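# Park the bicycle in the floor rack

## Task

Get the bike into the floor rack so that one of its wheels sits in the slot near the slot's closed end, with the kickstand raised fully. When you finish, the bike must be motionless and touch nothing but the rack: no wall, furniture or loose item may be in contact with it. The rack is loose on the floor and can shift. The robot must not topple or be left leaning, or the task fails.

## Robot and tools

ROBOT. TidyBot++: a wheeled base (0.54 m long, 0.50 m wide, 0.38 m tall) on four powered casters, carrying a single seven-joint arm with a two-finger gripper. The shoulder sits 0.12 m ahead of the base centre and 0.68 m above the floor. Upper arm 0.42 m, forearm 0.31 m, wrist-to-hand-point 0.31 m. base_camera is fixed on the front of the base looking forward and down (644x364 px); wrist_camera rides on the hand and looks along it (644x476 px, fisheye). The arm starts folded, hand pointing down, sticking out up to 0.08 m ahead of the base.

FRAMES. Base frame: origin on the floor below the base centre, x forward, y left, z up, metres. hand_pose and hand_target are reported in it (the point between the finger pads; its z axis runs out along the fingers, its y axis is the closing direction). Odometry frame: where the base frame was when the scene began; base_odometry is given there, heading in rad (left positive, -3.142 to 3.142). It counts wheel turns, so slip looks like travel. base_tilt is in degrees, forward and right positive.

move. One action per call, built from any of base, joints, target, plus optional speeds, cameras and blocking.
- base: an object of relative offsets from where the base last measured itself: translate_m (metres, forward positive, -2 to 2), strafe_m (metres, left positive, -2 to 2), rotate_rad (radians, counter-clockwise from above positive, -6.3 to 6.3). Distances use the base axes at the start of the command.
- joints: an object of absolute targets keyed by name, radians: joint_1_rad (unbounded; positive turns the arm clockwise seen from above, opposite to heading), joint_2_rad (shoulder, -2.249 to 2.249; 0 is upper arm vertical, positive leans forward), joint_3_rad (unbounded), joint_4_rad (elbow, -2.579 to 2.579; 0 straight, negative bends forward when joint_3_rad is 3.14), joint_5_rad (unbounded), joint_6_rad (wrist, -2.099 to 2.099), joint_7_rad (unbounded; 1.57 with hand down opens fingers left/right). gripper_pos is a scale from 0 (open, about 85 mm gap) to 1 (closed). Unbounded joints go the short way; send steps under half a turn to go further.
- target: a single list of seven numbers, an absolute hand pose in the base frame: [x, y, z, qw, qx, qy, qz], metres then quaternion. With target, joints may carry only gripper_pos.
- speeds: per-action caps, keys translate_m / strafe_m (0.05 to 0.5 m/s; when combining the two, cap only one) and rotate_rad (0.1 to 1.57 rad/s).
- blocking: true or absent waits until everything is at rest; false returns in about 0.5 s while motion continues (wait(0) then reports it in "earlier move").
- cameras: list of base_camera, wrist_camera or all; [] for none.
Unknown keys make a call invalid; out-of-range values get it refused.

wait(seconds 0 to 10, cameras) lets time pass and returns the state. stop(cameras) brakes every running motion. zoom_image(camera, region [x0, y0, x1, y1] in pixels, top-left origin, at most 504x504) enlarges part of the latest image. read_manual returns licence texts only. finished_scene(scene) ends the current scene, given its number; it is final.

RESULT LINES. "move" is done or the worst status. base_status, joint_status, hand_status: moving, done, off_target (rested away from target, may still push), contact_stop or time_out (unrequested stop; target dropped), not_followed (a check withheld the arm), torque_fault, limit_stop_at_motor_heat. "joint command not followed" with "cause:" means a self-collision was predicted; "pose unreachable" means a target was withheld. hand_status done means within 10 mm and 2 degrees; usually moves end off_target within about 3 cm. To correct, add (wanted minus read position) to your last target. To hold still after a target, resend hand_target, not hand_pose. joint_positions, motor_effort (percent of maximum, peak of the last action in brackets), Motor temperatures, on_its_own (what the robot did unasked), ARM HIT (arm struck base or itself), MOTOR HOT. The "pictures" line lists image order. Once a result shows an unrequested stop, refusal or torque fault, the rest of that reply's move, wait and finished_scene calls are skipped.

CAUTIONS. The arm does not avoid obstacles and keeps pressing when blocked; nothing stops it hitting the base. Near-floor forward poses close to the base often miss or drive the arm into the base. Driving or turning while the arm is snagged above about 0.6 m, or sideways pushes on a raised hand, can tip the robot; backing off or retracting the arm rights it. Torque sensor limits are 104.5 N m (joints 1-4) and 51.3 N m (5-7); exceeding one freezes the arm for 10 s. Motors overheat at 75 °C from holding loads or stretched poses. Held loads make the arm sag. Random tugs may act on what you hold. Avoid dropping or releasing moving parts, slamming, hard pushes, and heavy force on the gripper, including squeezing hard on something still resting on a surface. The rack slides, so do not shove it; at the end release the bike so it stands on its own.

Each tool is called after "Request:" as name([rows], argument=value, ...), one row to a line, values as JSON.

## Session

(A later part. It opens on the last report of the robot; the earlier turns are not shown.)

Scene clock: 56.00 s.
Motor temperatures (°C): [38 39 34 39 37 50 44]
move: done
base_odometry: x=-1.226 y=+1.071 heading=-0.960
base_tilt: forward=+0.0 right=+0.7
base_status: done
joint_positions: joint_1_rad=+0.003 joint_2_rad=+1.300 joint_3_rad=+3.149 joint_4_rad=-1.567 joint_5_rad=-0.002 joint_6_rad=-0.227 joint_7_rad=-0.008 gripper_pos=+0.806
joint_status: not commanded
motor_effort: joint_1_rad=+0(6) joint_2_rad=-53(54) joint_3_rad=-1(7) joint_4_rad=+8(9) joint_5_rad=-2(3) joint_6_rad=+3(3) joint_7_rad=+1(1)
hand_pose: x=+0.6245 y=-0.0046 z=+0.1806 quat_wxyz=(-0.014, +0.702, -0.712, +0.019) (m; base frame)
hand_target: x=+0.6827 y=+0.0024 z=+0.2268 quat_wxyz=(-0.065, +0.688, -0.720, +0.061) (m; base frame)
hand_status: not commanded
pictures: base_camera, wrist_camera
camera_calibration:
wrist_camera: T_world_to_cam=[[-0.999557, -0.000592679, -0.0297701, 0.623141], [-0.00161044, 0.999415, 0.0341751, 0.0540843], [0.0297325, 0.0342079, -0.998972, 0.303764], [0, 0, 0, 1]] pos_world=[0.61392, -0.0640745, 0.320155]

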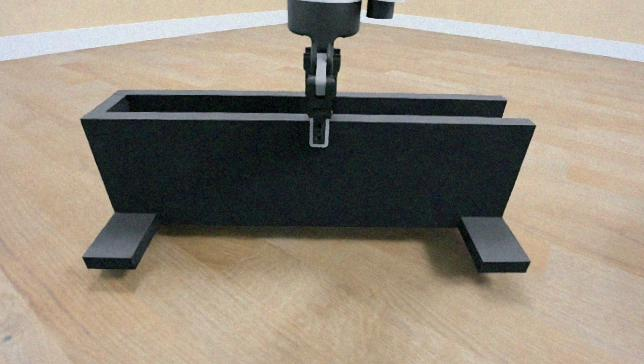

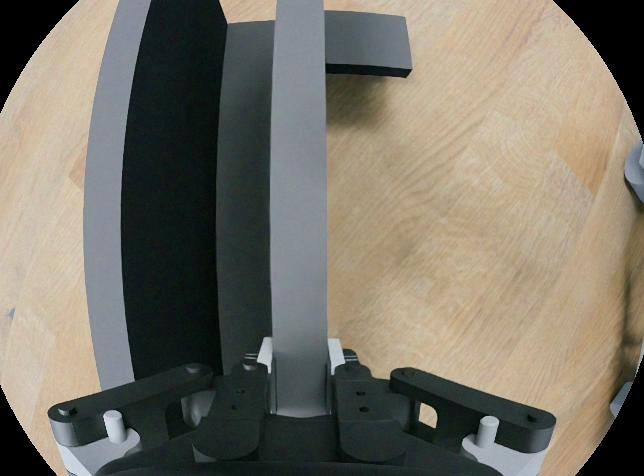

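Request:
move(joints={"joint_2_rad":1.31}, base={"translate_m":0.025}, speeds={"translate_m":0.1}, cameras=[])

Request:
move(joints={"joint_2_rad":1.385})

Scene clock: 57.20 s.
Motor temperatures (°C): [38 39 34 39 37 50 44]
move: off_target
base_odometry: x=-1.212 y=+1.050 heading=-0.961
base_tilt: forward=+0.0 right=+0.6
base_status: done
joint_positions: joint_1_rad=+0.003 joint_2_rad=+1.361 joint_3_rad=+3.149 joint_4_rad=-1.566 joint_5_rad=-0.002 joint_6_rad=-0.224 joint_7_rad=-0.008 gripper_pos=+0.806
joint_status: joint_2_rad off_target (ended at +1.361, target +1.310)
motor_effort: joint_1_rad=+0(2) joint_2_rad=-52(57) joint_3_rad=-2(3) joint_4_rad=+6(11) joint_5_rad=-1(2) joint_6_rad=+1(4) joint_7_rad=+0(1)
hand_pose: x=+0.5946 y=-0.0045 z=+0.1511 quat_wxyz=(+0.006, +0.702, -0.712, -0.001) (m; base frame)
hand_target: x=+0.6395 y=+0.0023 z=+0.1780 quat_wxyz=(-0.033, +0.690, -0.722, +0.030) (m; base frame)
hand_status: not commanded
pictures: none
No camera images: "cameras" was empty.

Scene clock: 58.03 s.
Motor temperatures (°C): [38 39 34 39 37 50 44]
move: done
base_odometry: x=-1.212 y=+1.050 heading=-0.961
base_tilt: forward=+0.0 right=+0.6
base_status: not commanded
joint_positions: joint_1_rad=+0.003 joint_2_rad=+1.372 joint_3_rad=+3.149 joint_4_rad=-1.563 joint_5_rad=-0.002 joint_6_rad=-0.224 joint_7_rad=-0.008 gripper_pos=+0.806
joint_status: all done
motor_effort: joint_1_rad=-2(2) joint_2_rad=-40(53) joint_3_rad=-2(2) joint_4_rad=+5(6) joint_5_rad=-1(2) joint_6_rad=+2(3) joint_7_rad=+1(1)
hand_pose: x=+0.5905 y=-0.0046 z=+0.1459 quat_wxyz=(+0.009, +0.702, -0.712, -0.004) (m; base frame)
hand_target: x=+0.6003 y=+0.0023 z=+0.1404 quat_wxyz=(-0.005, +0.691, -0.723, +0.004) (m; base frame)
hand_status: not commanded
pictures: base_camera, wrist_camera
camera_calibration:
wrist_camera: T_world_to_cam=[[-0.999393, -0.000136714, 0.0348271, 0.578608], [0.00106193, 0.999408, 0.0343961, 0.0535643], [-0.0348112, 0.0344123, -0.998801, 0.30822], [0, 0, 0, 1]] pos_world=[0.588929, -0.06406, 0.285857]

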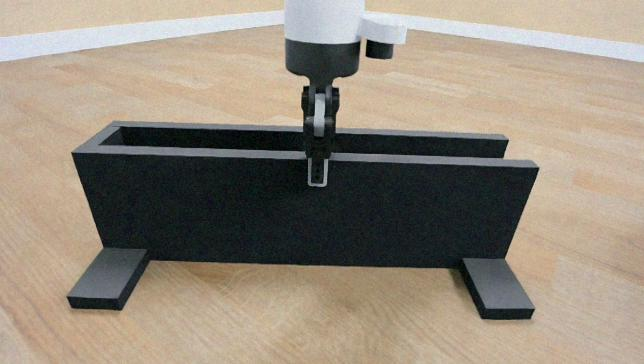

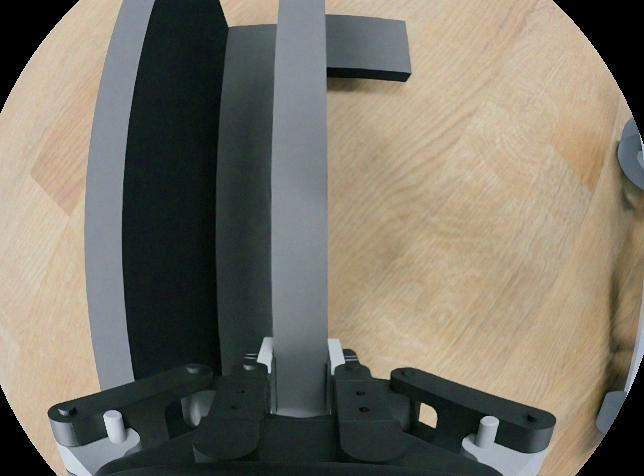

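Request:
move(joints={"gripper_pos":0.3}, cameras=[])

Request:
move(joints={"joint_2_rad":1.23,"joint_4_rad":-1.645,"joint_6_rad":-0.28}, cameras=["wrist_camera"])

Request:
move(joints={"joint_1_rad":0.7,"joint_2_rad":-0.2,"joint_4_rad":-2.4,"joint_6_rad":0.1,"joint_7_rad":1.57})

Scene clock: 59.07 s.
Motor temperatures (°C): [38 39 34 39 37 50 44]
move: done
base_odometry: x=-1.212 y=+1.050 heading=-0.961
base_tilt: forward=+0.0 right=+0.6
base_status: not commanded
joint_positions: joint_1_rad=+0.003 joint_2_rad=+1.373 joint_3_rad=+3.149 joint_4_rad=-1.559 joint_5_rad=-0.002 joint_6_rad=-0.222 joint_7_rad=-0.008 gripper_pos=+0.300
joint_status: all done
motor_effort: joint_1_rad=+0(2) joint_2_rad=-41(43) joint_3_rad=-1(2) joint_4_rad=+3(6) joint_5_rad=-1(2) joint_6_rad=+0(2) joint_7_rad=+1(1)
hand_pose: x=+0.5932 y=-0.0046 z=+0.1454 quat_wxyz=(+0.007, +0.702, -0.712, -0.002) (m; base frame)
hand_target: x=+0.6003 y=+0.0023 z=+0.1404 quat_wxyz=(-0.005, +0.691, -0.723, +0.004) (m; base frame)
hand_status: not commanded
pictures: none
No camera images: "cameras" was empty.

Scene clock: 60.40 s.
Motor temperatures (°C): [38 39 34 39 37 50 44]
move: done
base_odometry: x=-1.212 y=+1.050 heading=-0.961
base_tilt: forward=+0.0 right=+0.6
base_status: not commanded
joint_positions: joint_1_rad=+0.003 joint_2_rad=+1.246 joint_3_rad=+3.149 joint_4_rad=-1.635 joint_5_rad=-0.002 joint_6_rad=-0.240 joint_7_rad=-0.008 gripper_pos=+0.300
joint_status: all done
motor_effort: joint_1_rad=+0(0) joint_2_rad=-41(44) joint_3_rad=+0(1) joint_4_rad=+5(5) joint_5_rad=-1(2) joint_6_rad=+0(1) joint_7_rad=+0(1)
hand_pose: x=+0.6054 y=-0.0046 z=+0.2012 quat_wxyz=(-0.005, +0.702, -0.713, +0.010) (m; base frame)
hand_target: x=+0.5942 y=+0.0023 z=+0.2079 quat_wxyz=(+0.004, +0.691, -0.723, -0.005) (m; base frame)
hand_status: not commanded
pictures: wrist_camera
camera_calibration:
wrist_camera: T_world_to_cam=[[-0.999994, 0.000466754, -0.00338798, 0.599633], [0.000349536, 0.999404, 0.0345166, 0.0520153], [0.00340208, 0.0345152, -0.999398, 0.340944], [0, 0, 0, 1]] pos_world=[0.598452, -0.0640319, 0.340975]

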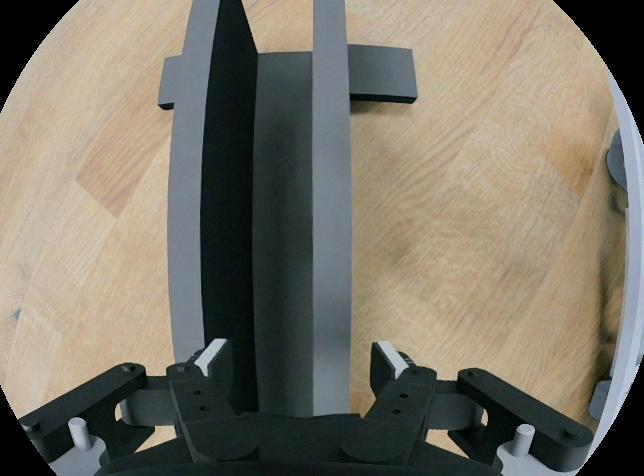

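Scene clock: 63.43 s.
Motor temperatures (°C): [38 40 34 39 37 50 44]
move: done
base_odometry: x=-1.212 y=+1.050 heading=-0.961
base_tilt: forward=+0.0 right=+0.6
base_status: not commanded
joint_positions: joint_1_rad=+0.683 joint_2_rad=-0.177 joint_3_rad=+3.149 joint_4_rad=-2.385 joint_5_rad=-0.002 joint_6_rad=+0.055 joint_7_rad=+1.522 gripper_pos=+0.300
joint_status: all done
motor_effort: joint_1_rad=+0(2) joint_2_rad=-11(44) joint_3_rad=+0(2) joint_4_rad=+18(20) joint_5_rad=-2(2) joint_6_rad=+7(8) joint_7_rad=+1(2)
hand_pose: x=+0.4578 y=-0.2785 z=+0.7377 quat_wxyz=(+0.149, +0.820, -0.320, +0.450) (m; base frame)
hand_target: x=+0.4563 y=-0.2814 z=+0.7520 quat_wxyz=(+0.170, +0.815, -0.297, +0.468) (m; base frame)
hand_status: not commanded
pictures: base_camera, wrist_camera
camera_calibration:
wrist_camera: T_world_to_cam=[[-0.663426, -0.747922, -0.0218777, 0.105091], [-0.425507, 0.401165, -0.811178, 0.959534], [0.615474, -0.528848, -0.584389, 0.143842], [0, 0, 0, 1]] pos_world=[0.389478, -0.23026, 0.864712]

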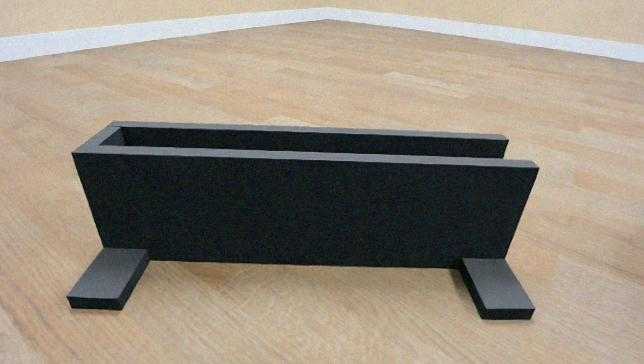

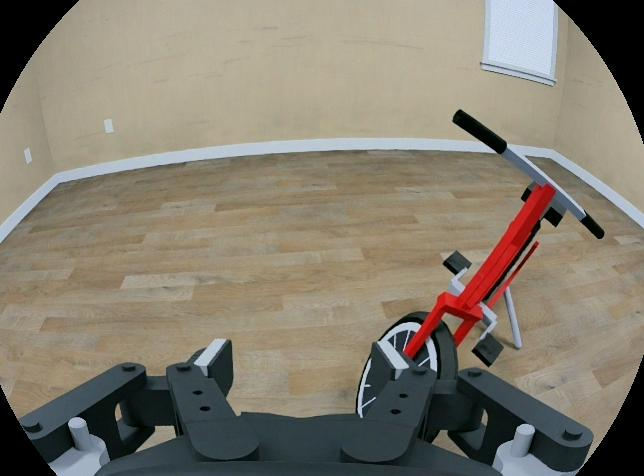

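Request:
move(joints={"joint_1_rad":0.9,"joint_2_rad":0.335,"joint_4_rad":-0.95,"joint_6_rad":-1.9,"joint_7_rad":1.57}, cameras=["wrist_camera"])

Scene clock: 66.83 s.
Motor temperatures (°C): [38 40 34 39 37 50 44]
move: done
base_odometry: x=-1.212 y=+1.050 heading=-0.961
base_tilt: forward=+0.0 right=+0.6
base_status: not commanded
joint_positions: joint_1_rad=+0.883 joint_2_rad=+0.310 joint_3_rad=+3.149 joint_4_rad=-0.959 joint_5_rad=-0.002 joint_6_rad=-1.847 joint_7_rad=+1.524 gripper_pos=+0.300
joint_status: all done
motor_effort: joint_1_rad=+0(1) joint_2_rad=-27(28) joint_3_rad=+0(1) joint_4_rad=+16(22) joint_5_rad=-1(2) joint_6_rad=+0(9) joint_7_rad=+1(2)
hand_pose: x=+0.3956 y=-0.3379 z=+0.8645 quat_wxyz=(+0.005, +0.892, -0.451, +0.012) (m; base frame)
hand_target: x=+0.3856 y=-0.3328 z=+0.8568 quat_wxyz=(-0.010, +0.900, -0.435, -0.019) (m; base frame)
hand_status: not commanded
pictures: wrist_camera
camera_calibration:
wrist_camera: T_world_to_cam=[[-0.796831, -0.603964, 0.0169656, 0.0899766], [-0.60376, 0.797008, 0.0158751, 0.549055], [-0.0231097, 0.00240658, -0.99973, 1.016], [0, 0, 0, 1]] pos_world=[0.426673, -0.385703, 1.00548]

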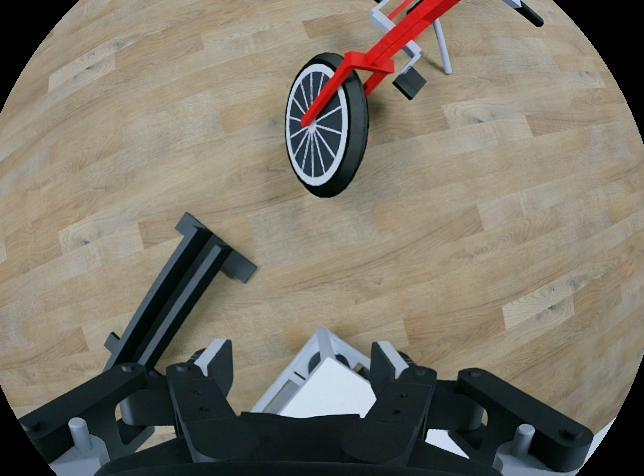

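Request:
zoom_image(camera="wrist_camera", region=[90, 0, 390, 380])

Scaled by 1.326.

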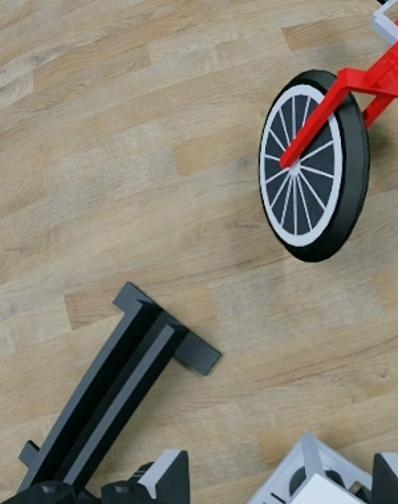

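Request:
move(joints={"joint_1_rad":1.35,"joint_2_rad":0.335,"joint_4_rad":-0.95,"joint_6_rad":-1.6,"joint_7_rad":1.57}, cameras=["wrist_camera"])

Scene clock: 71.27 s.
Motor temperatures (°C): [38 39 34 39 37 50 44]
move: done
base_odometry: x=-1.212 y=+1.050 heading=-0.961
base_tilt: forward=+0.0 right=+0.6
base_status: not commanded
joint_positions: joint_1_rad=+1.338 joint_2_rad=+0.313 joint_3_rad=+3.149 joint_4_rad=-0.959 joint_5_rad=-0.002 joint_6_rad=-1.652 joint_7_rad=+1.524 gripper_pos=+0.300
joint_status: all done
motor_effort: joint_1_rad=+0(3) joint_2_rad=-28(30) joint_3_rad=+0(2) joint_4_rad=+17(18) joint_5_rad=-1(2) joint_6_rad=+2(3) joint_7_rad=+1(2)
hand_pose: x=+0.2327 y=-0.4842 z=+0.8708 quat_wxyz=(+0.066, +0.763, -0.637, +0.087) (m; base frame)
hand_target: x=+0.2346 y=-0.5059 z=+0.8667 quat_wxyz=(+0.080, +0.775, -0.619, +0.100) (m; base frame)
hand_status: not commanded
pictures: wrist_camera
camera_calibration:
wrist_camera: T_world_to_cam=[[-0.981664, -0.19033, 0.0105077, 0.120668], [-0.189186, 0.966045, -0.17597, 0.719659], [0.0233416, -0.174732, -0.984339, 0.908886], [0, 0, 0, 1]] pos_world=[0.23339, -0.513445, 1.02002]

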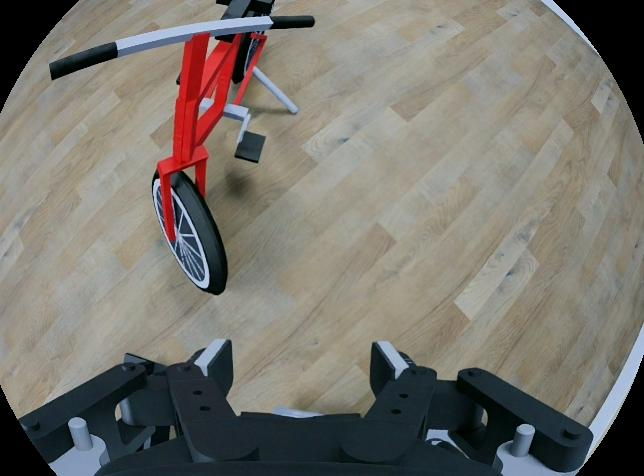

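Request:
zoom_image(camera="wrist_camera", region=[100, 0, 400, 300])

Scaled by 1.680.

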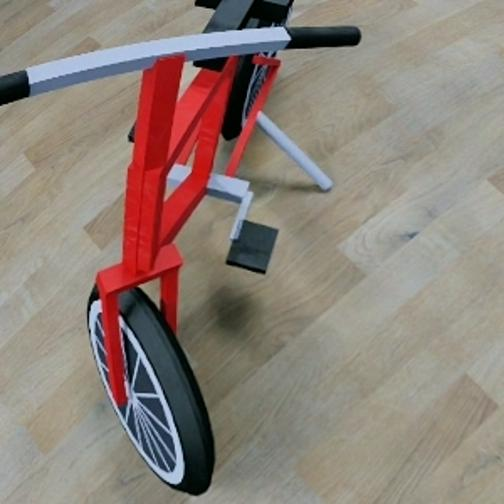

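Request:
move(base={"translate_m":-0.16,"strafe_m":-0.90}, joints={"joint_1_rad":0.0,"joint_2_rad":0.2,"joint_4_rad":-1.4,"joint_6_rad":-1.45,"joint_7_rad":1.57})

Scene clock: 75.17 s.
Motor temperatures (°C): [38 40 34 39 37 50 44]
move: done
base_odometry: x=-2.041 y=+0.666 heading=-0.961
base_tilt: forward=+0.0 right=+0.6
base_status: done
joint_positions: joint_1_rad=+0.014 joint_2_rad=+0.229 joint_3_rad=+3.147 joint_4_rad=-1.386 joint_5_rad=-0.002 joint_6_rad=-1.500 joint_7_rad=+1.524 gripper_pos=+0.300
joint_status: all done
motor_effort: joint_1_rad=+0(2) joint_2_rad=-25(31) joint_3_rad=+0(1) joint_4_rad=+17(18) joint_5_rad=-1(3) joint_6_rad=+0(3) joint_7_rad=+1(1)
hand_pose: x=+0.5370 y=-0.0058 z=+0.7665 quat_wxyz=(-0.001, +0.999, -0.033, +0.013) (m; base frame)
hand_target: x=+0.5453 y=+0.0020 z=+0.7750 quat_wxyz=(+0.000, +0.999, +0.000, +0.046) (m; base frame)
hand_status: not commanded
pictures: base_camera, wrist_camera
camera_calibration:
wrist_camera: T_world_to_cam=[[-0.0510894, -0.998571, 0.015656, 0.00322399], [-0.998572, 0.0513221, 0.0148344, 0.579733], [-0.0156167, -0.0148758, -0.999767, 0.91638], [0, 0, 0, 1]] pos_world=[0.593381, -0.0129018, 0.907516]

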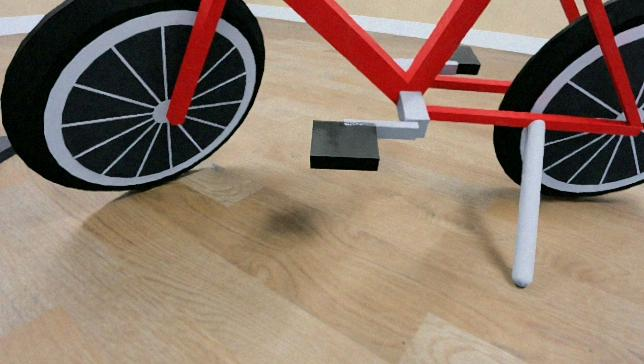

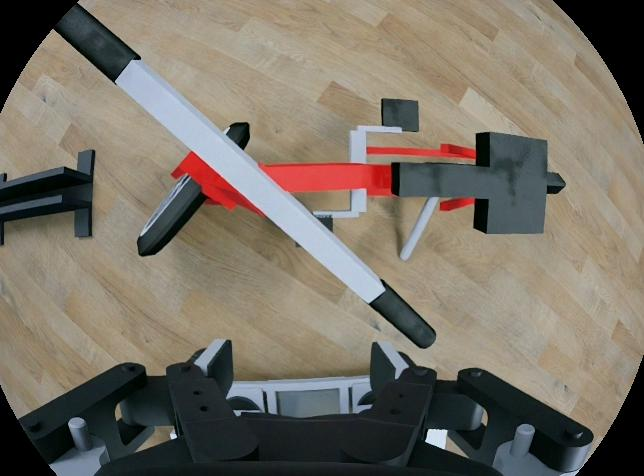

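Request:
move(joints={"joint_1_rad":-0.01,"joint_2_rad":0.445,"joint_4_rad":-1.165,"joint_6_rad":-1.58,"joint_7_rad":2.40,"gripper_pos":0.2})

Scene clock: 77.40 s.
Motor temperatures (°C): [38 40 34 39 37 50 44]
move: done
base_odometry: x=-2.041 y=+0.666 heading=-0.961
base_tilt: forward=+0.0 right=+0.6
base_status: not commanded
joint_positions: joint_1_rad=+0.007 joint_2_rad=+0.435 joint_3_rad=+3.147 joint_4_rad=-1.174 joint_5_rad=-0.002 joint_6_rad=-1.530 joint_7_rad=+2.351 gripper_pos=+0.200
joint_status: all done
motor_effort: joint_1_rad=+0(1) joint_2_rad=-32(35) joint_3_rad=+0(1) joint_4_rad=+17(18) joint_5_rad=-1(3) joint_6_rad=+0(2) joint_7_rad=+1(1)
hand_pose: x=+0.6113 y=-0.0034 z=+0.7399 quat_wxyz=(+0.000, +0.927, +0.375, +0.001) (m; base frame)
hand_target: x=+0.5991 y=+0.0068 z=+0.7383 quat_wxyz=(-0.010, +0.913, +0.408, -0.022) (m; base frame)
hand_status: not commanded
pictures: base_camera, wrist_camera
camera_calibration:
wrist_camera: T_world_to_cam=[[0.705738, -0.708217, 0.0190474, -0.454344], [-0.708322, -0.704775, 0.0396505, 0.455898], [-0.014657, -0.0414745, -0.999032, 0.889707], [0, 0, 0, 1]] pos_world=[0.656611, 0.0364318, 0.879424]

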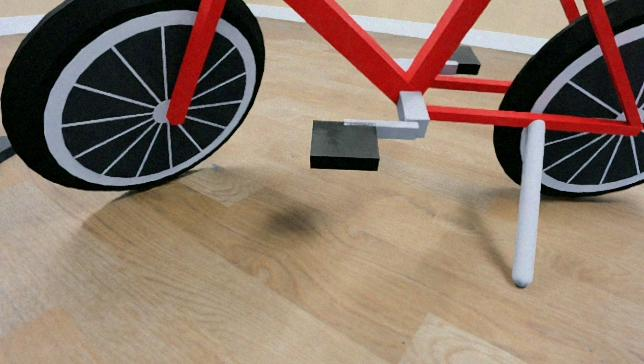

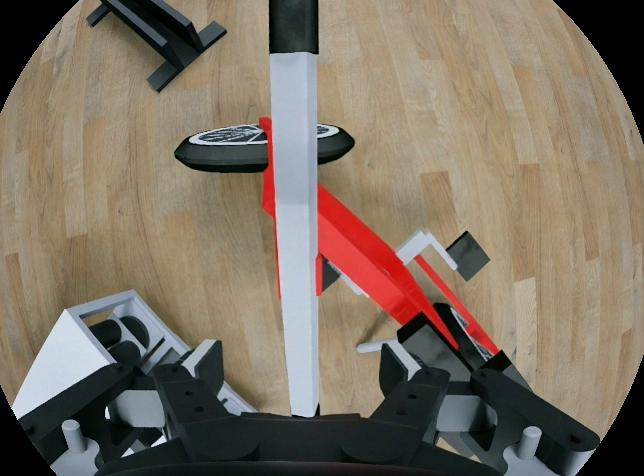

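Request:
move(joints={"joint_2_rad":0.493,"joint_4_rad":-1.458,"joint_6_rad":-1.165})

Scene clock: 79.23 s.
Motor temperatures (°C): [38 40 34 39 37 50 44]
move: done
base_odometry: x=-2.041 y=+0.666 heading=-0.961
base_tilt: forward=+0.0 right=+0.6
base_status: not commanded
joint_positions: joint_1_rad=+0.007 joint_2_rad=+0.479 joint_3_rad=+3.147 joint_4_rad=-1.447 joint_5_rad=-0.002 joint_6_rad=-1.217 joint_7_rad=+2.354 gripper_pos=+0.200
joint_status: all done
motor_effort: joint_1_rad=+0(1) joint_2_rad=-33(35) joint_3_rad=+0(1) joint_4_rad=+16(18) joint_5_rad=-2(2) joint_6_rad=+0(1) joint_7_rad=+1(1)
hand_pose: x=+0.6072 y=-0.0035 z=+0.6343 quat_wxyz=(+0.000, +0.927, +0.376, -0.001) (m; base frame)
hand_target: x=+0.6179 y=+0.0071 z=+0.6246 quat_wxyz=(+0.005, +0.913, +0.408, +0.012) (m; base frame)
hand_status: not commanded
pictures: base_camera, wrist_camera
camera_calibration:
wrist_camera: T_world_to_cam=[[0.707464, -0.70656, 0.0163592, -0.448914], [-0.706504, -0.706417, 0.0427447, 0.453995], [-0.0186453, -0.0417981, -0.998952, 0.786496], [0, 0, 0, 1]] pos_world=[0.653004, 0.0363994, 0.77361]

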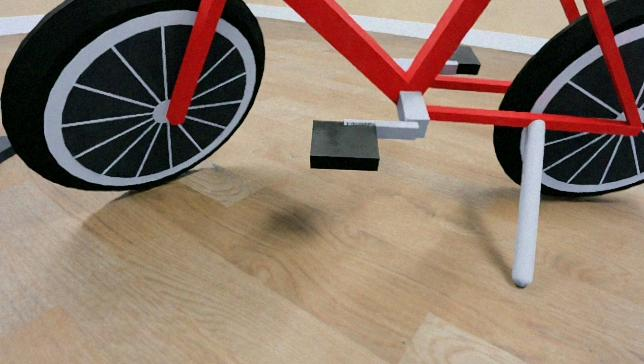

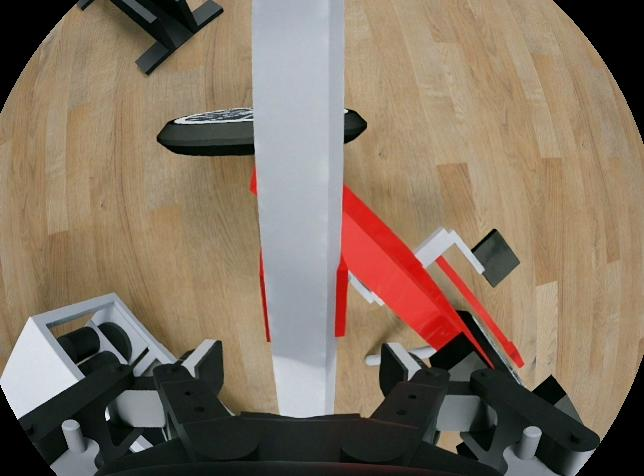

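Request:
move(joints={"gripper_pos":0.9})

Scene clock: 80.27 s.
Motor temperatures (°C): [38 40 34 39 37 50 44]
move: off_target
base_odometry: x=-2.041 y=+0.666 heading=-0.961
base_tilt: forward=+0.0 right=+0.6
base_status: not commanded
joint_positions: joint_1_rad=+0.007 joint_2_rad=+0.479 joint_3_rad=+3.147 joint_4_rad=-1.448 joint_5_rad=-0.002 joint_6_rad=-1.212 joint_7_rad=+2.354 gripper_pos=+0.777
joint_status: gripper_pos off_target (ended at +0.777, target +0.900)
motor_effort: joint_1_rad=-2(4) joint_2_rad=-28(33) joint_3_rad=-2(4) joint_4_rad=+15(17) joint_5_rad=-5(6) joint_6_rad=+1(3) joint_7_rad=+2(2)
hand_pose: x=+0.6085 y=-0.0036 z=+0.6344 quat_wxyz=(+0.001, +0.927, +0.376, +0.001) (m; base frame)
hand_target: x=+0.6179 y=+0.0071 z=+0.6246 quat_wxyz=(+0.005, +0.913, +0.408, +0.012) (m; base frame)
hand_status: not commanded
pictures: base_camera, wrist_camera
camera_calibration:
wrist_camera: T_world_to_cam=[[0.707821, -0.7061, 0.0203053, -0.452628], [-0.706264, -0.706852, 0.0393854, 0.45684], [-0.0134572, -0.0422187, -0.999018, 0.783595], [0, 0, 0, 1]] pos_world=[0.653574, 0.0364001, 0.774023]

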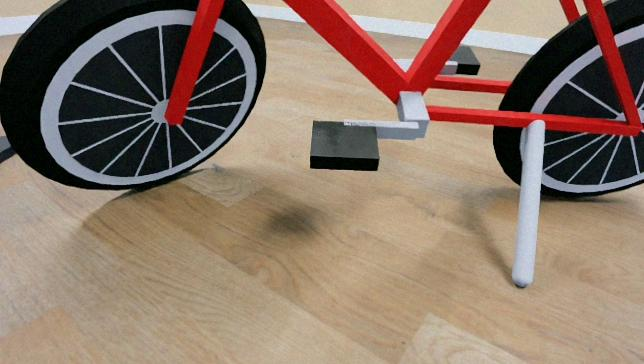

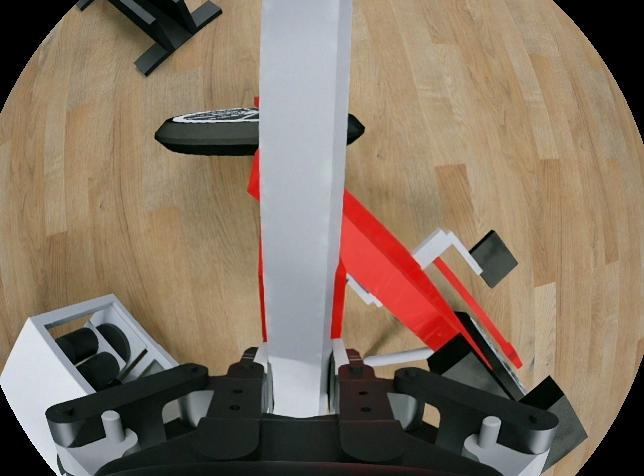

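Request:
move(joints={"joint_7_rad":1.95}, base={"strafe_m":0.018,"translate_m":-0.004}, speeds={"strafe_m":0.05})

Request:
move(joints={"joint_7_rad":1.55}, base={"strafe_m":0.012,"translate_m":-0.006}, speeds={"strafe_m":0.05})

Scene clock: 81.57 s.
Motor temperatures (°C): [38 40 34 39 37 50 44]
move: done
base_odometry: x=-2.029 y=+0.679 heading=-0.961
base_tilt: forward=+0.0 right=+0.6
base_status: done
joint_positions: joint_1_rad=+0.009 joint_2_rad=+0.476 joint_3_rad=+3.154 joint_4_rad=-1.451 joint_5_rad=+0.007 joint_6_rad=-1.211 joint_7_rad=+1.990 gripper_pos=+0.796
joint_status: all done
motor_effort: joint_1_rad=-3(6) joint_2_rad=-25(29) joint_3_rad=-3(6) joint_4_rad=+16(18) joint_5_rad=-8(10) joint_6_rad=+5(7) joint_7_rad=+0(2)
hand_pose: x=+0.6075 y=-0.0106 z=+0.6349 quat_wxyz=(+0.006, +0.980, +0.200, +0.000) (m; base frame)
hand_target: x=+0.6179 y=+0.0071 z=+0.6246 quat_wxyz=(+0.002, +0.981, +0.194, +0.013) (m; base frame)
hand_status: not commanded
pictures: base_camera, wrist_camera
camera_calibration:
wrist_camera: T_world_to_cam=[[0.405044, -0.913805, 0.0299909, -0.281276], [-0.913892, -0.403669, 0.0430561, 0.578163], [-0.0272385, -0.0448481, -0.998622, 0.791793], [0, 0, 0, 1]] pos_world=[0.663874, 0.011865, 0.774245]

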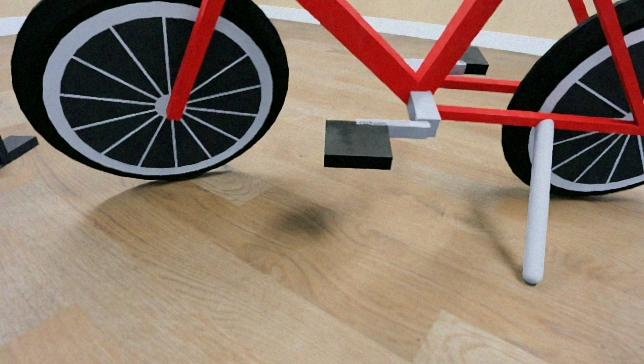

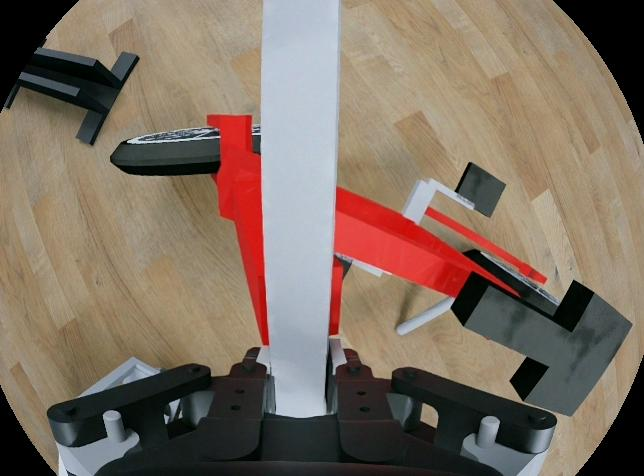

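Scene clock: 82.67 s.
Motor temperatures (°C): [38 40 34 39 37 50 44]
move: done
base_odometry: x=-2.023 y=+0.691 heading=-0.961
base_tilt: forward=+0.0 right=+0.6
base_status: done
joint_positions: joint_1_rad=+0.008 joint_2_rad=+0.473 joint_3_rad=+3.156 joint_4_rad=-1.443 joint_5_rad=+0.012 joint_6_rad=-1.206 joint_7_rad=+1.616 gripper_pos=+0.805
joint_status: all done
motor_effort: joint_1_rad=-1(6) joint_2_rad=-25(27) joint_3_rad=-1(7) joint_4_rad=+13(15) joint_5_rad=-5(11) joint_6_rad=+4(5) joint_7_rad=-2(3)
hand_pose: x=+0.6125 y=-0.0123 z=+0.6385 quat_wxyz=(+0.009, +1.000, +0.015, +0.009) (m; base frame)
hand_target: x=+0.6179 y=+0.0071 z=+0.6246 quat_wxyz=(-0.001, +1.000, -0.005, +0.013) (m; base frame)
hand_status: not commanded
pictures: base_camera, wrist_camera
camera_calibration:
wrist_camera: T_world_to_cam=[[0.0436304, -0.998398, 0.0360219, -0.06843], [-0.998813, -0.0428102, 0.0232362, 0.651031], [-0.0216569, -0.0369929, -0.999081, 0.79242], [0, 0, 0, 1]] pos_world=[0.670405, -0.0111356, 0.779029]

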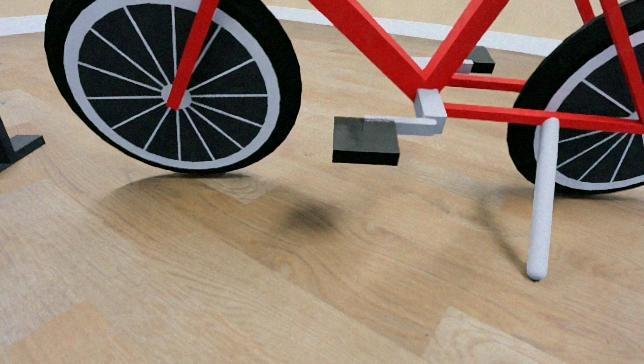

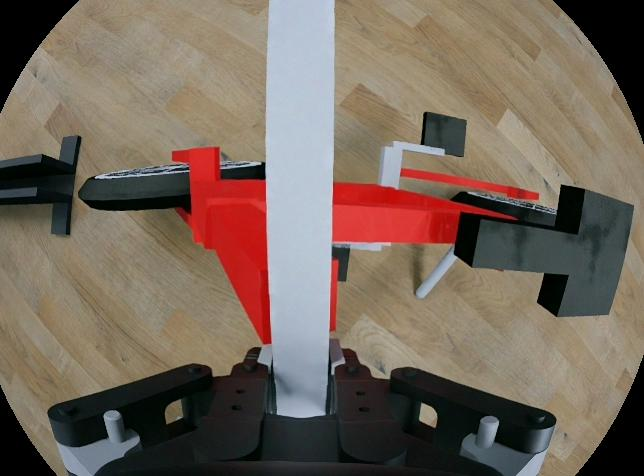

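Request:
move(base={"translate_m":0.12}, speeds={"translate_m":0.07})

Scene clock: 85.13 s.
Motor temperatures (°C): [38 40 34 39 37 50 44]
move: done
base_odometry: x=-1.954 y=+0.593 heading=-0.961
base_tilt: forward=+0.0 right=+0.6
base_status: done
joint_positions: joint_1_rad=+0.001 joint_2_rad=+0.427 joint_3_rad=+3.152 joint_4_rad=-1.436 joint_5_rad=+0.012 joint_6_rad=-1.220 joint_7_rad=+1.610 gripper_pos=+0.805
joint_status: not commanded
motor_effort: joint_1_rad=+1(4) joint_2_rad=-18(26) joint_3_rad=+1(3) joint_4_rad=+13(19) joint_5_rad=-2(7) joint_6_rad=+8(15) joint_7_rad=-1(3)
hand_pose: x=+0.6127 y=-0.0070 z=+0.6635 quat_wxyz=(+0.008, +0.999, +0.016, +0.029) (m; base frame)
hand_target: x=+0.6179 y=+0.0071 z=+0.6246 quat_wxyz=(-0.001, +1.000, -0.005, +0.013) (m; base frame)
hand_status: not commanded
pictures: base_camera, wrist_camera
camera_calibration:
wrist_camera: T_world_to_cam=[[0.046438, -0.998271, 0.036048, -0.065862], [-0.998757, -0.0470553, -0.0164682, 0.677133], [0.018136, -0.0352384, -0.999214, 0.793359], [0, 0, 0, 1]] pos_world=[0.664962, -0.00592872, 0.806261]

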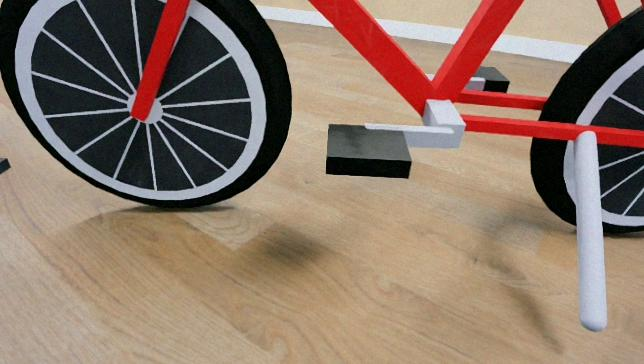

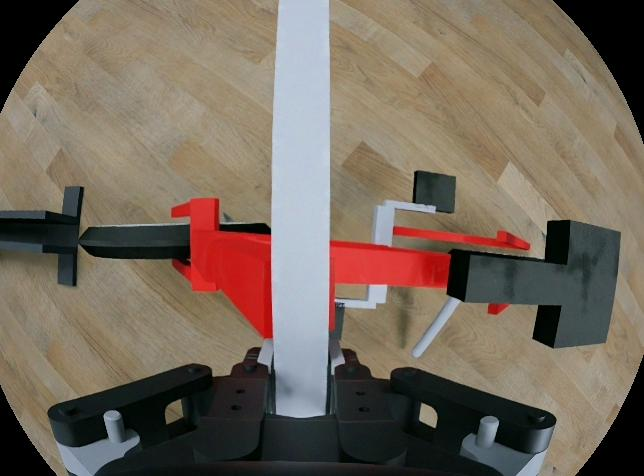

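Request:
zoom_image(camera="wrist_camera", region=[0, 130, 280, 340])

Scaled by 1.800.

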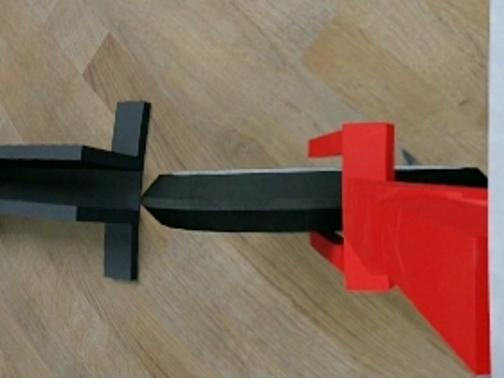

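Request:
move(joints={"joint_7_rad":1.36}, base={"strafe_m":0.03}, speeds={"strafe_m":0.1})

Request:
move(base={"strafe_m":0.05,"translate_m":0.008}, speeds={"strafe_m":0.1})

Scene clock: 86.83 s.
Motor temperatures (°C): [38 40 34 39 37 50 44]
move: done
base_odometry: x=-1.929 y=+0.610 heading=-0.961
base_tilt: forward=+0.0 right=+0.6
base_status: done
joint_positions: joint_1_rad=-0.019 joint_2_rad=+0.425 joint_3_rad=+3.136 joint_4_rad=-1.435 joint_5_rad=+0.012 joint_6_rad=-1.217 joint_7_rad=+1.397 gripper_pos=+0.805
joint_status: all done
motor_effort: joint_1_rad=+0(4) joint_2_rad=-20(20) joint_3_rad=+1(3) joint_4_rad=+13(13) joint_5_rad=-2(6) joint_6_rad=+4(9) joint_7_rad=+0(2)
hand_pose: x=+0.6136 y=+0.0098 z=+0.6650 quat_wxyz=(+0.001, +0.997, -0.073, +0.032) (m; base frame)
hand_target: x=+0.6179 y=+0.0071 z=+0.6246 quat_wxyz=(-0.002, +0.995, -0.100, +0.013) (m; base frame)
hand_status: not commanded
pictures: base_camera, wrist_camera
camera_calibration:
wrist_camera: T_world_to_cam=[[-0.131747, -0.991147, 0.0164146, 0.0731864], [-0.991053, 0.131342, -0.0237258, 0.677224], [0.0213599, -0.0193936, -0.999584, 0.793495], [0, 0, 0, 1]] pos_world=[0.663858, -0.00102053, 0.808031]

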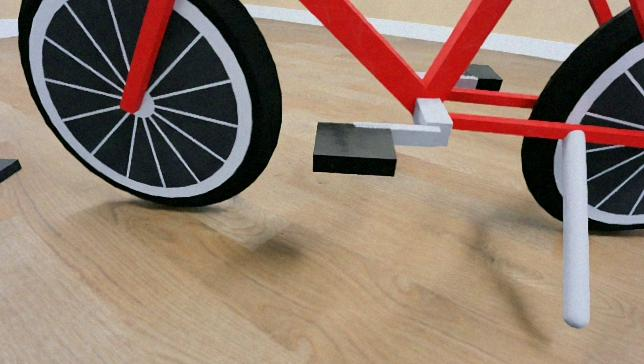

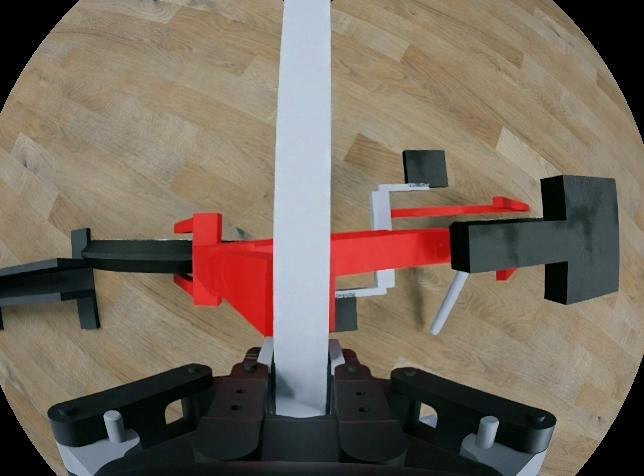

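Scene clock: 88.20 s.
Motor temperatures (°C): [38 40 34 39 37 50 44]
move: done
base_odometry: x=-1.883 y=+0.632 heading=-0.961
base_tilt: forward=+0.0 right=+0.6
base_status: done
joint_positions: joint_1_rad=-0.024 joint_2_rad=+0.425 joint_3_rad=+3.131 joint_4_rad=-1.435 joint_5_rad=+0.012 joint_6_rad=-1.214 joint_7_rad=+1.397 gripper_pos=+0.805
joint_status: not commanded
motor_effort: joint_1_rad=+1(6) joint_2_rad=-19(21) joint_3_rad=+0(4) joint_4_rad=+12(14) joint_5_rad=-2(6) joint_6_rad=+4(8) joint_7_rad=+0(1)
hand_pose: x=+0.6145 y=+0.0145 z=+0.6651 quat_wxyz=(+0.000, +0.997, -0.068, +0.034) (m; base frame)
hand_target: x=+0.6179 y=+0.0071 z=+0.6246 quat_wxyz=(-0.002, +0.995, -0.100, +0.013) (m; base frame)
hand_status: not commanded
pictures: base_camera, wrist_camera
camera_calibration:
wrist_camera: T_world_to_cam=[[-0.122499, -0.992375, 0.0136171, 0.0741527], [-0.99216, 0.122107, -0.0266283, 0.680219], [0.0247625, -0.0167723, -0.999553, 0.791524], [0, 0, 0, 1]] pos_world=[0.664369, 0.00380362, 0.808273]

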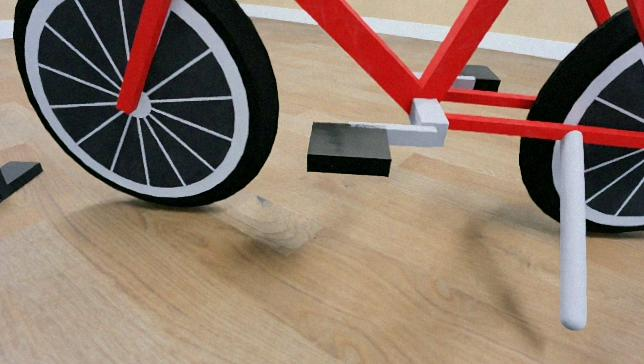

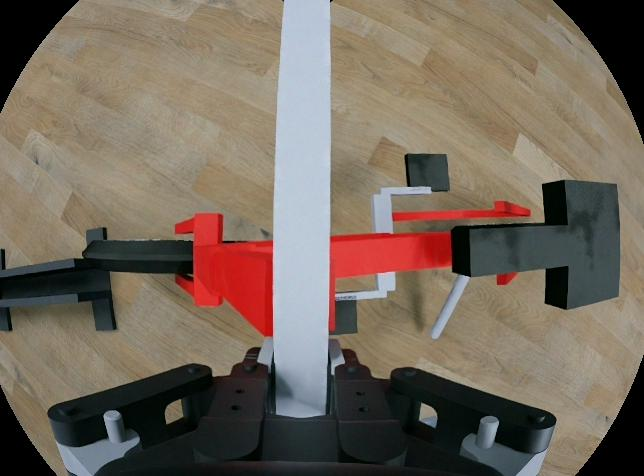

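Request:
zoom_image(camera="wrist_camera", region=[0, 170, 280, 380])

Scaled by 1.800.

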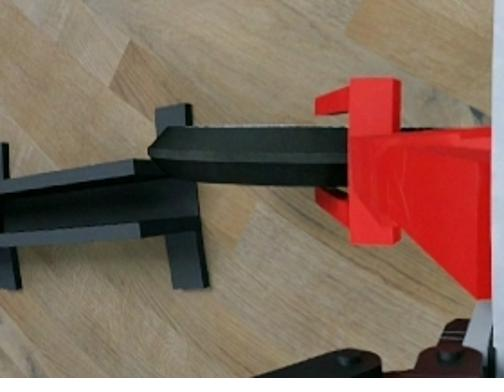

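Request:
move(joints={"joint_7_rad":1.62})

Request:
zoom_image(camera="wrist_camera", region=[0, 130, 280, 340])

Scene clock: 89.53 s.
Motor temperatures (°C): [38 40 34 39 37 50 44]
move: done
base_odometry: x=-1.883 y=+0.632 heading=-0.961
base_tilt: forward=+0.0 right=+0.6
base_status: not commanded
joint_positions: joint_1_rad=-0.017 joint_2_rad=+0.428 joint_3_rad=+3.132 joint_4_rad=-1.435 joint_5_rad=+0.012 joint_6_rad=-1.203 joint_7_rad=+1.596 gripper_pos=+0.805
joint_status: all done
motor_effort: joint_1_rad=+0(2) joint_2_rad=-21(23) joint_3_rad=+0(2) joint_4_rad=+12(13) joint_5_rad=-1(4) joint_6_rad=+2(5) joint_7_rad=+1(2)
hand_pose: x=+0.6181 y=+0.0107 z=+0.6636 quat_wxyz=(+0.004, +0.999, +0.027, +0.038) (m; base frame)
hand_target: x=+0.6179 y=+0.0071 z=+0.6246 quat_wxyz=(+0.000, +0.999, +0.030, +0.013) (m; base frame)
hand_status: not commanded
pictures: base_camera, wrist_camera
camera_calibration:
wrist_camera: T_world_to_cam=[[0.0675404, -0.997326, 0.0279079, -0.0560308], [-0.997062, -0.0684828, -0.0343168, 0.694453], [0.0361363, -0.0255081, -0.999021, 0.782666], [0, 0, 0, 1]] pos_world=[0.667915, 0.0116415, 0.807295]

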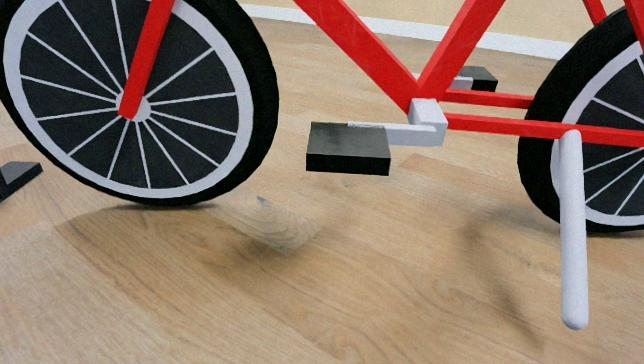

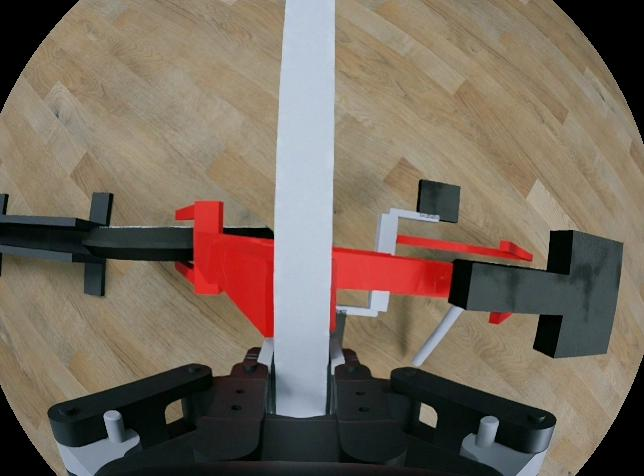

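Scaled by 1.800.

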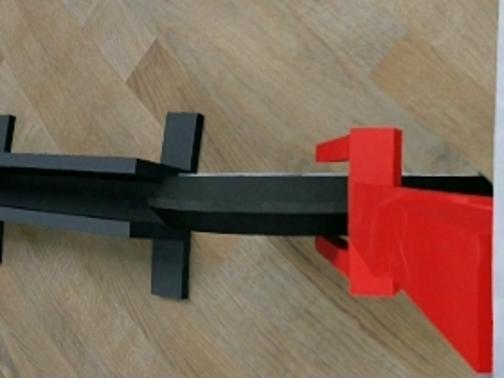

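Request:
move(base={"strafe_m":0.06}, speeds={"strafe_m":0.1})

Request:
zoom_image(camera="wrist_camera", region=[0, 130, 280, 340])

Scene clock: 90.97 s.
Motor temperatures (°C): [38 40 34 39 37 50 44]
move: done
base_odometry: x=-1.834 y=+0.666 heading=-0.961
base_tilt: forward=-0.1 right=+0.6
base_status: done
joint_positions: joint_1_rad=-0.020 joint_2_rad=+0.428 joint_3_rad=+3.132 joint_4_rad=-1.435 joint_5_rad=+0.012 joint_6_rad=-1.202 joint_7_rad=+1.596 gripper_pos=+0.805
joint_status: not commanded
motor_effort: joint_1_rad=+0(5) joint_2_rad=-20(22) joint_3_rad=+0(4) joint_4_rad=+12(13) joint_5_rad=-1(4) joint_6_rad=+3(6) joint_7_rad=+0(1)
hand_pose: x=+0.6183 y=+0.0124 z=+0.6637 quat_wxyz=(+0.003, +0.999, +0.029, +0.038) (m; base frame)
hand_target: x=+0.6179 y=+0.0071 z=+0.6246 quat_wxyz=(+0.000, +0.999, +0.030, +0.013) (m; base frame)
hand_status: not commanded
pictures: base_camera, wrist_camera
camera_calibration:
wrist_camera: T_world_to_cam=[[0.0709475, -0.997095, 0.0277235, -0.0563143], [-0.996811, -0.07189, -0.0346247, 0.694795], [0.0365171, -0.0251786, -0.999016, 0.782494], [0, 0, 0, 1]] pos_world=[0.668, 0.0135003, 0.807342]

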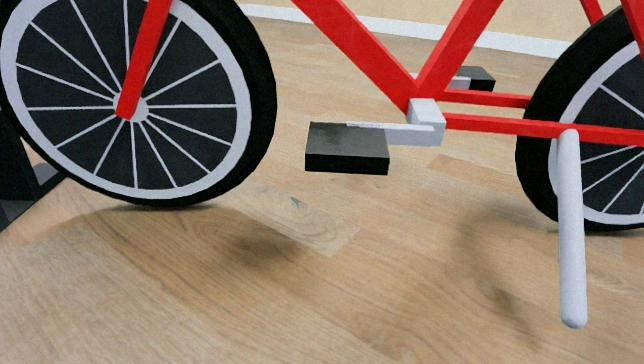

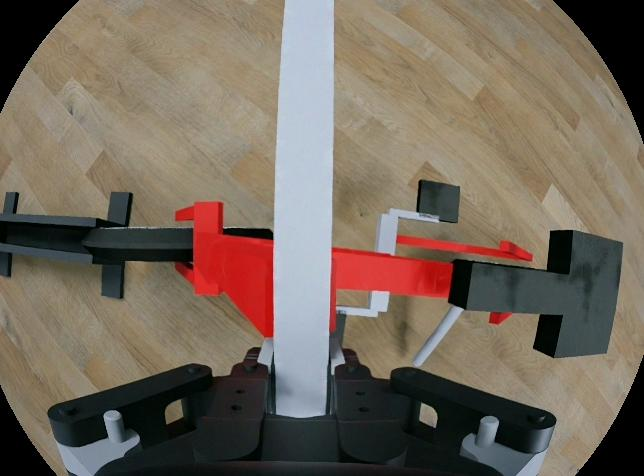

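Scaled by 1.800.

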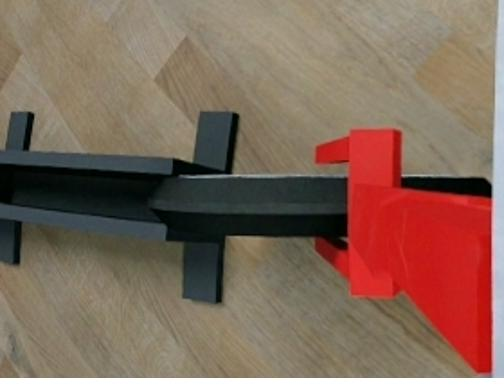

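Request:
move(joints={"joint_7_rad":1.52}, base={"strafe_m":0.08}, speeds={"strafe_m":0.1})

Request:
zoom_image(camera="wrist_camera", region=[0, 130, 280, 340])

Scene clock: 92.37 s.
Motor temperatures (°C): [38 40 34 39 37 50 44]
move: done
base_odometry: x=-1.768 y=+0.712 heading=-0.961
base_tilt: forward=+0.0 right=+0.6
base_status: done
joint_positions: joint_1_rad=-0.010 joint_2_rad=+0.427 joint_3_rad=+3.140 joint_4_rad=-1.435 joint_5_rad=+0.012 joint_6_rad=-1.202 joint_7_rad=+1.536 gripper_pos=+0.805
joint_status: all done
motor_effort: joint_1_rad=+0(4) joint_2_rad=-20(21) joint_3_rad=+1(4) joint_4_rad=+14(14) joint_5_rad=-2(6) joint_6_rad=+6(8) joint_7_rad=-2(3)
hand_pose: x=+0.6183 y=+0.0037 z=+0.6643 quat_wxyz=(+0.004, +0.999, -0.010, +0.039) (m; base frame)
hand_target: x=+0.6179 y=+0.0071 z=+0.6246 quat_wxyz=(-0.001, +1.000, -0.020, +0.013) (m; base frame)
hand_status: not commanded
pictures: base_camera, wrist_camera
camera_calibration:
wrist_camera: T_world_to_cam=[[-0.00576784, -0.999633, 0.0264515, -0.0167959], [-0.999327, 0.00480387, -0.0363627, 0.696683], [0.0362223, -0.0266434, -0.998989, 0.783097], [0, 0, 0, 1]] pos_world=[0.667752, 0.000727906, 0.808083]

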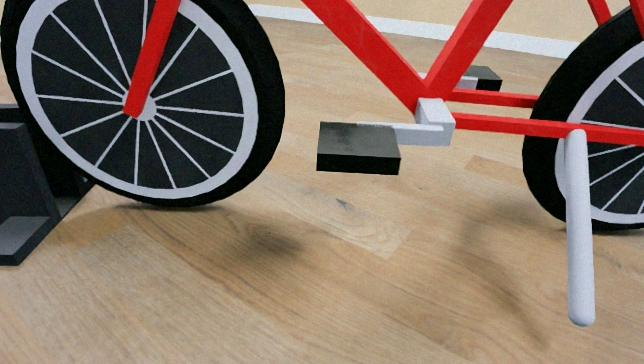

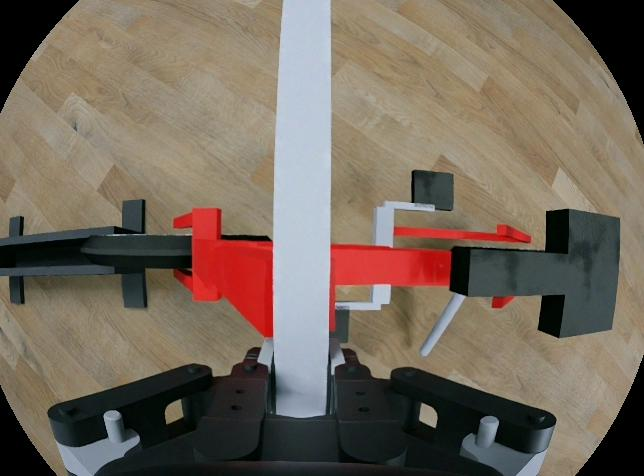

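Scaled by 1.800.

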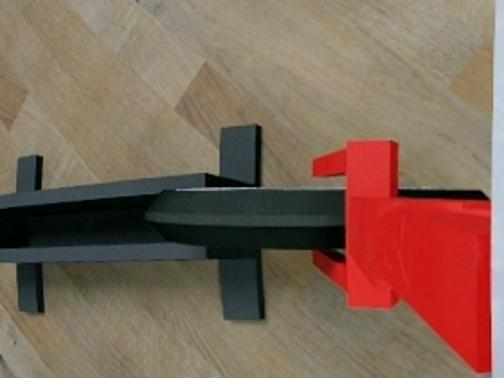

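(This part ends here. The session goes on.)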